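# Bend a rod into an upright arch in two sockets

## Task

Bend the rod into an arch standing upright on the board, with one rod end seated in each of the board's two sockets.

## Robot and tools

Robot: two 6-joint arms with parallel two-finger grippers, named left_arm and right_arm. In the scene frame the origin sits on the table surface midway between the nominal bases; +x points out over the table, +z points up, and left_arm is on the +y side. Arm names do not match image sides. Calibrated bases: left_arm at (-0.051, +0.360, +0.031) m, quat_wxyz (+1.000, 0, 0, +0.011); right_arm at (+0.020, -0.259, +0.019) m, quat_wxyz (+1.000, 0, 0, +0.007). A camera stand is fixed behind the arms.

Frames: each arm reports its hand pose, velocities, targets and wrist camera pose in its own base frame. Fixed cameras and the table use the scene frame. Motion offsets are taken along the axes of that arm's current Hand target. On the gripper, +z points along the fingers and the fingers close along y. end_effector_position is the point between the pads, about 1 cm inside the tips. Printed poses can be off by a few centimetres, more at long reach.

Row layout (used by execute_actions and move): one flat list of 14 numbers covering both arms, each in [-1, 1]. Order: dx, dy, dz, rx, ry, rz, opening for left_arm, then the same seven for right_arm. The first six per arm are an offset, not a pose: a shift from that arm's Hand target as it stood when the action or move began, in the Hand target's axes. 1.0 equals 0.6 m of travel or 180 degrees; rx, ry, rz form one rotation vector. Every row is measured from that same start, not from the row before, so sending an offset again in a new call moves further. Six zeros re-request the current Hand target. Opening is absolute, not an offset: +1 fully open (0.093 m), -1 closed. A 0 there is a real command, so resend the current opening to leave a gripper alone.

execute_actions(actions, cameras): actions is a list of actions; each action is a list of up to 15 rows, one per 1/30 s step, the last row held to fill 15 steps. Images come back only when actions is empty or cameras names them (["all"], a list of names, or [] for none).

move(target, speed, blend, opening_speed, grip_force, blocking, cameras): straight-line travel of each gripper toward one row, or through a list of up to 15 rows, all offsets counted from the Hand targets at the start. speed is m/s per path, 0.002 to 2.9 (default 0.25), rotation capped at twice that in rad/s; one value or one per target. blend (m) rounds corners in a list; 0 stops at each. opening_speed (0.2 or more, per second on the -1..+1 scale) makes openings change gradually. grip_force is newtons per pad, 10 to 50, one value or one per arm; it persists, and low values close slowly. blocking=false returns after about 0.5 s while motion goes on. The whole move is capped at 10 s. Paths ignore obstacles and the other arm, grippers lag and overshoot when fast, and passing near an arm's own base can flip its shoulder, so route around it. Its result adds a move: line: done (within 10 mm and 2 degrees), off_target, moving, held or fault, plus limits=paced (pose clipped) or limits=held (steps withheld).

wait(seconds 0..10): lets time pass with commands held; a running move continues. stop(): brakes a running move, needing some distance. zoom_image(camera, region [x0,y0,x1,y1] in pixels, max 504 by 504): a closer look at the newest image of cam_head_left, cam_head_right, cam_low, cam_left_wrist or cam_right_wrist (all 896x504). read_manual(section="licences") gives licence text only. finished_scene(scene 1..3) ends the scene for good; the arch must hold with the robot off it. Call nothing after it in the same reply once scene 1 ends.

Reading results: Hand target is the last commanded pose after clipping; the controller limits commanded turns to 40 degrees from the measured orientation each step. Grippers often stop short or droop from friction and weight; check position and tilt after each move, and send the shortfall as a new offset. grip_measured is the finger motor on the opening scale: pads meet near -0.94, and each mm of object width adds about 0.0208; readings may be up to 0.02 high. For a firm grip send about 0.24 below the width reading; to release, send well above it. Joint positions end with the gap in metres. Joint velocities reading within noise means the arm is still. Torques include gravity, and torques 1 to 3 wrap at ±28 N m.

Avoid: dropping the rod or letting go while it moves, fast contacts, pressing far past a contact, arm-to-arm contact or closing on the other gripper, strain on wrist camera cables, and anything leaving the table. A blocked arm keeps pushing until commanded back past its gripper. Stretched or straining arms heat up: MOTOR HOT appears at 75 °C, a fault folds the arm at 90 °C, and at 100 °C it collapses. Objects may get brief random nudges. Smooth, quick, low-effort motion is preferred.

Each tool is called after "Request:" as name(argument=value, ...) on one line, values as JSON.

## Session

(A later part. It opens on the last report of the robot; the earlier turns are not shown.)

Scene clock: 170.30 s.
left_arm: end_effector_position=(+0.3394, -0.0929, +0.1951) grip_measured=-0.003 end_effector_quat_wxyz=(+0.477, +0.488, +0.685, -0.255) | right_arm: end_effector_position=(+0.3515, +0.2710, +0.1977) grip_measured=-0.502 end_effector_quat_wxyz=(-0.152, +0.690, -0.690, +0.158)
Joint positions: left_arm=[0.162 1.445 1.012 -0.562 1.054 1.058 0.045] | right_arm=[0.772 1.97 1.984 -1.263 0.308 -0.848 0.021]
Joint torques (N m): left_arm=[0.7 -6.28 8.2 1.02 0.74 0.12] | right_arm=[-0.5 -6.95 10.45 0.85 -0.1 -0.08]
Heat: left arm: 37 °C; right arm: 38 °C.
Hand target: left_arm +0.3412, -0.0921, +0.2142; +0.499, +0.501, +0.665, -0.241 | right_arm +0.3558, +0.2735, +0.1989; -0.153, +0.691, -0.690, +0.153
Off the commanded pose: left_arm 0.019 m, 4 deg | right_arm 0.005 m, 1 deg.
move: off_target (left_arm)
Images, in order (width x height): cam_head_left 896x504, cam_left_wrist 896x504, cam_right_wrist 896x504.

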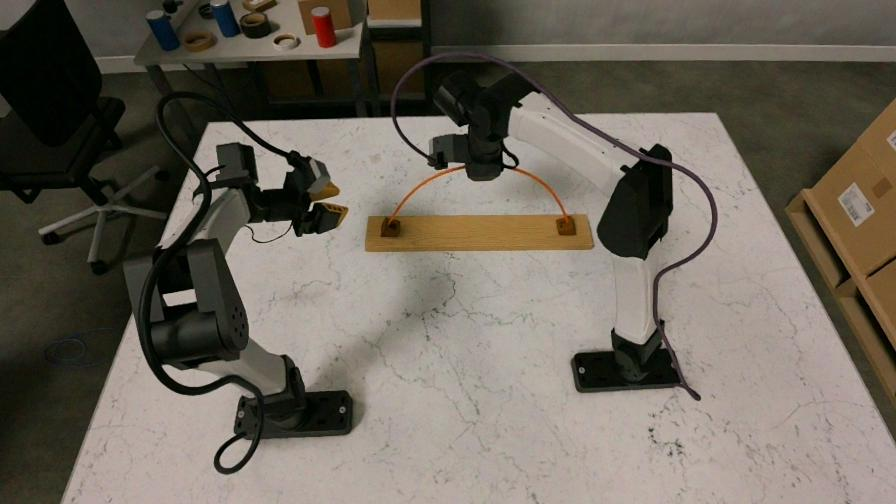

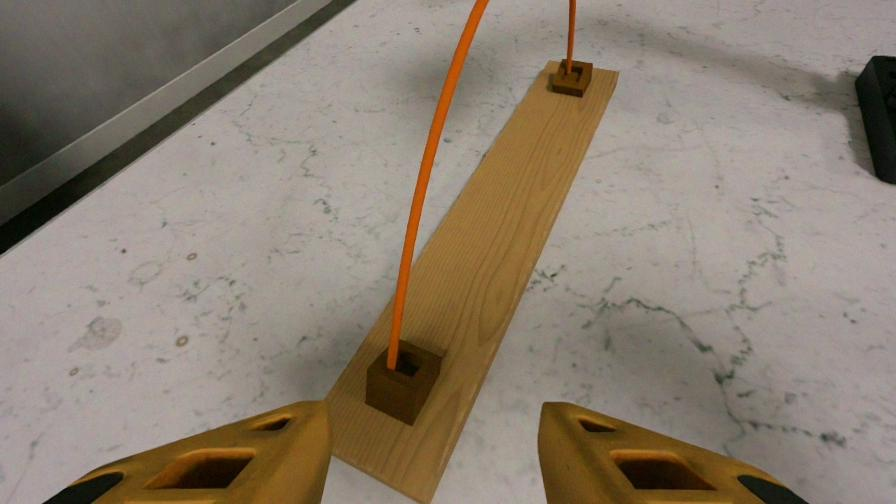

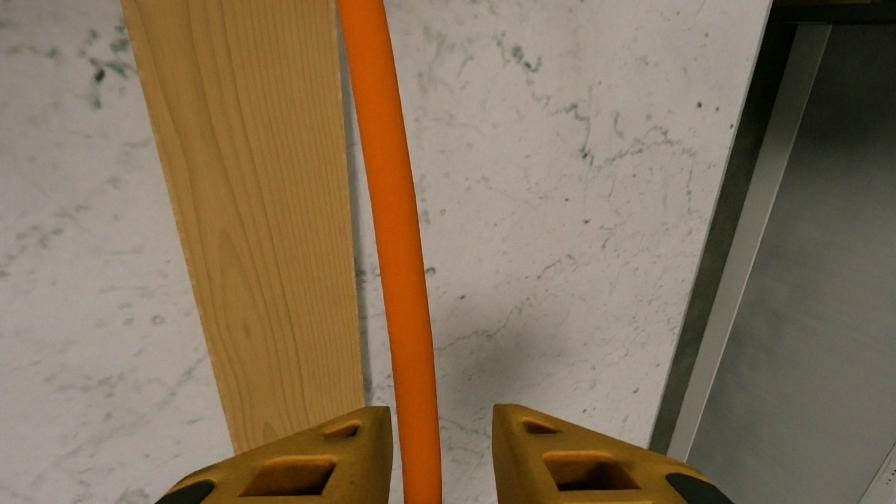

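Request:
move(target=[0,0,0,0,0,0,0,0,0,-0.15,0,0,0,-0.3], speed=0.12, cameras=["cam_head_left","cam_low","cam_left_wrist","cam_right_wrist"])

Request:
zoom_image(camera="cam_low", region=[300, 170, 470, 270])

Scene clock: 173.03 s.
left_arm: end_effector_position=(+0.3394, -0.0929, +0.1951) grip_measured=-0.003 end_effector_quat_wxyz=(+0.477, +0.488, +0.685, -0.255) | right_arm: end_effector_position=(+0.3198, +0.2733, +0.2693) grip_measured=-0.302 end_effector_quat_wxyz=(-0.166, +0.694, -0.684, +0.152)
Joint positions: left_arm=[0.162 1.445 1.012 -0.562 1.054 1.058 0.045] | right_arm=[0.831 1.995 2.327 -1.569 0.313 -0.808 0.031]
Joint torques (N m): left_arm=[0.72 -6.42 8.17 1.01 0.75 0.12] | right_arm=[0.61 -8.85 8.87 0.9 0.13 0.09]
Heat: left arm: 37 °C; right arm: 38 °C.
Hand target: left_arm +0.3412, -0.0921, +0.2142; +0.499, +0.501, +0.665, -0.241 | right_arm +0.3177, +0.2734, +0.2806; -0.153, +0.691, -0.690, +0.153
Off the commanded pose: left_arm 0.019 m, 4 deg | right_arm 0.011 m, 2 deg.
joint sent to its limit (right arm) — joint 4 (wrist pitch), lower limit. The joint targets are off in orientation, not in position.
move: off_target (left_arm, right_arm)
Images, in order (width x height): cam_head_left 896x504, cam_low 896x504, cam_left_wrist 896x504, cam_right_wrist 896x504.

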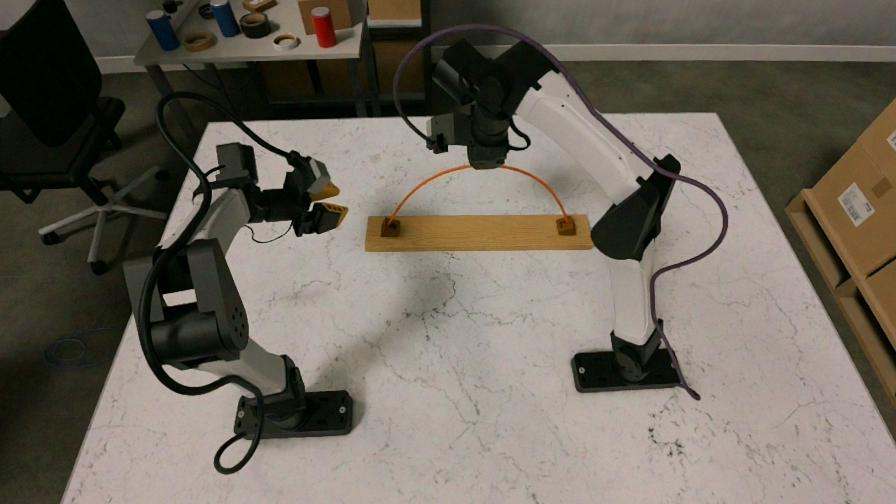

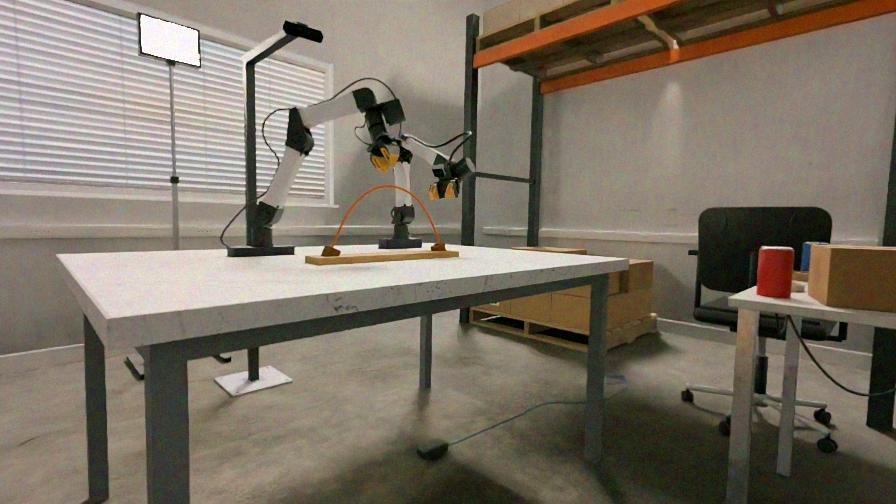

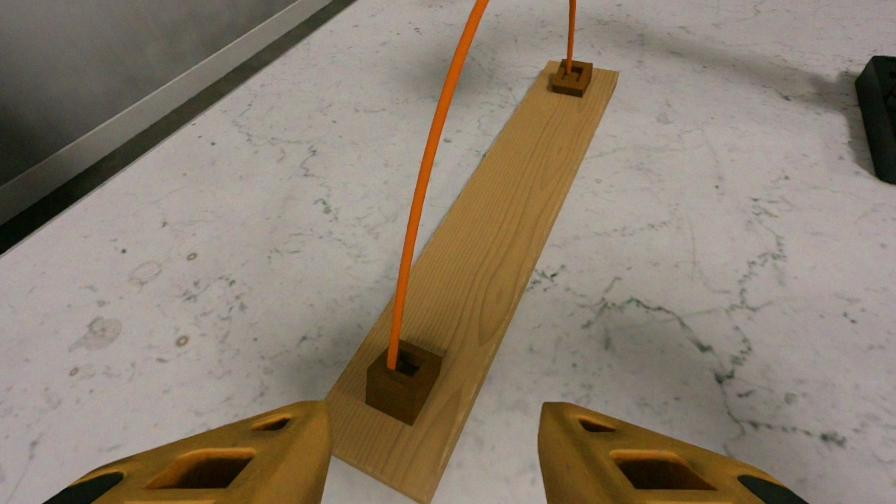

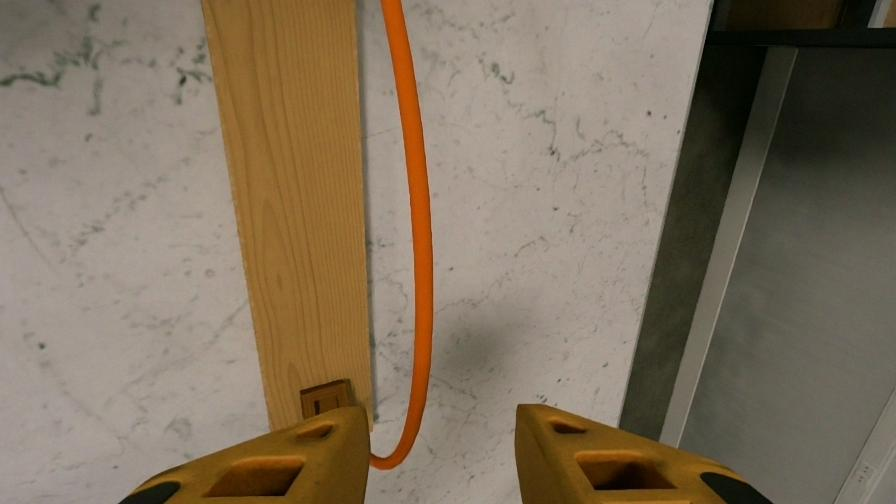

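Scaled by 2.965.

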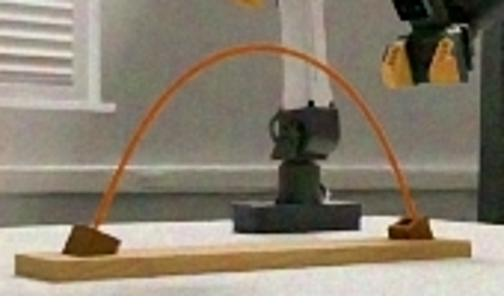

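Request:
finished_scene(scene=1)

The scene is finished: the task was done.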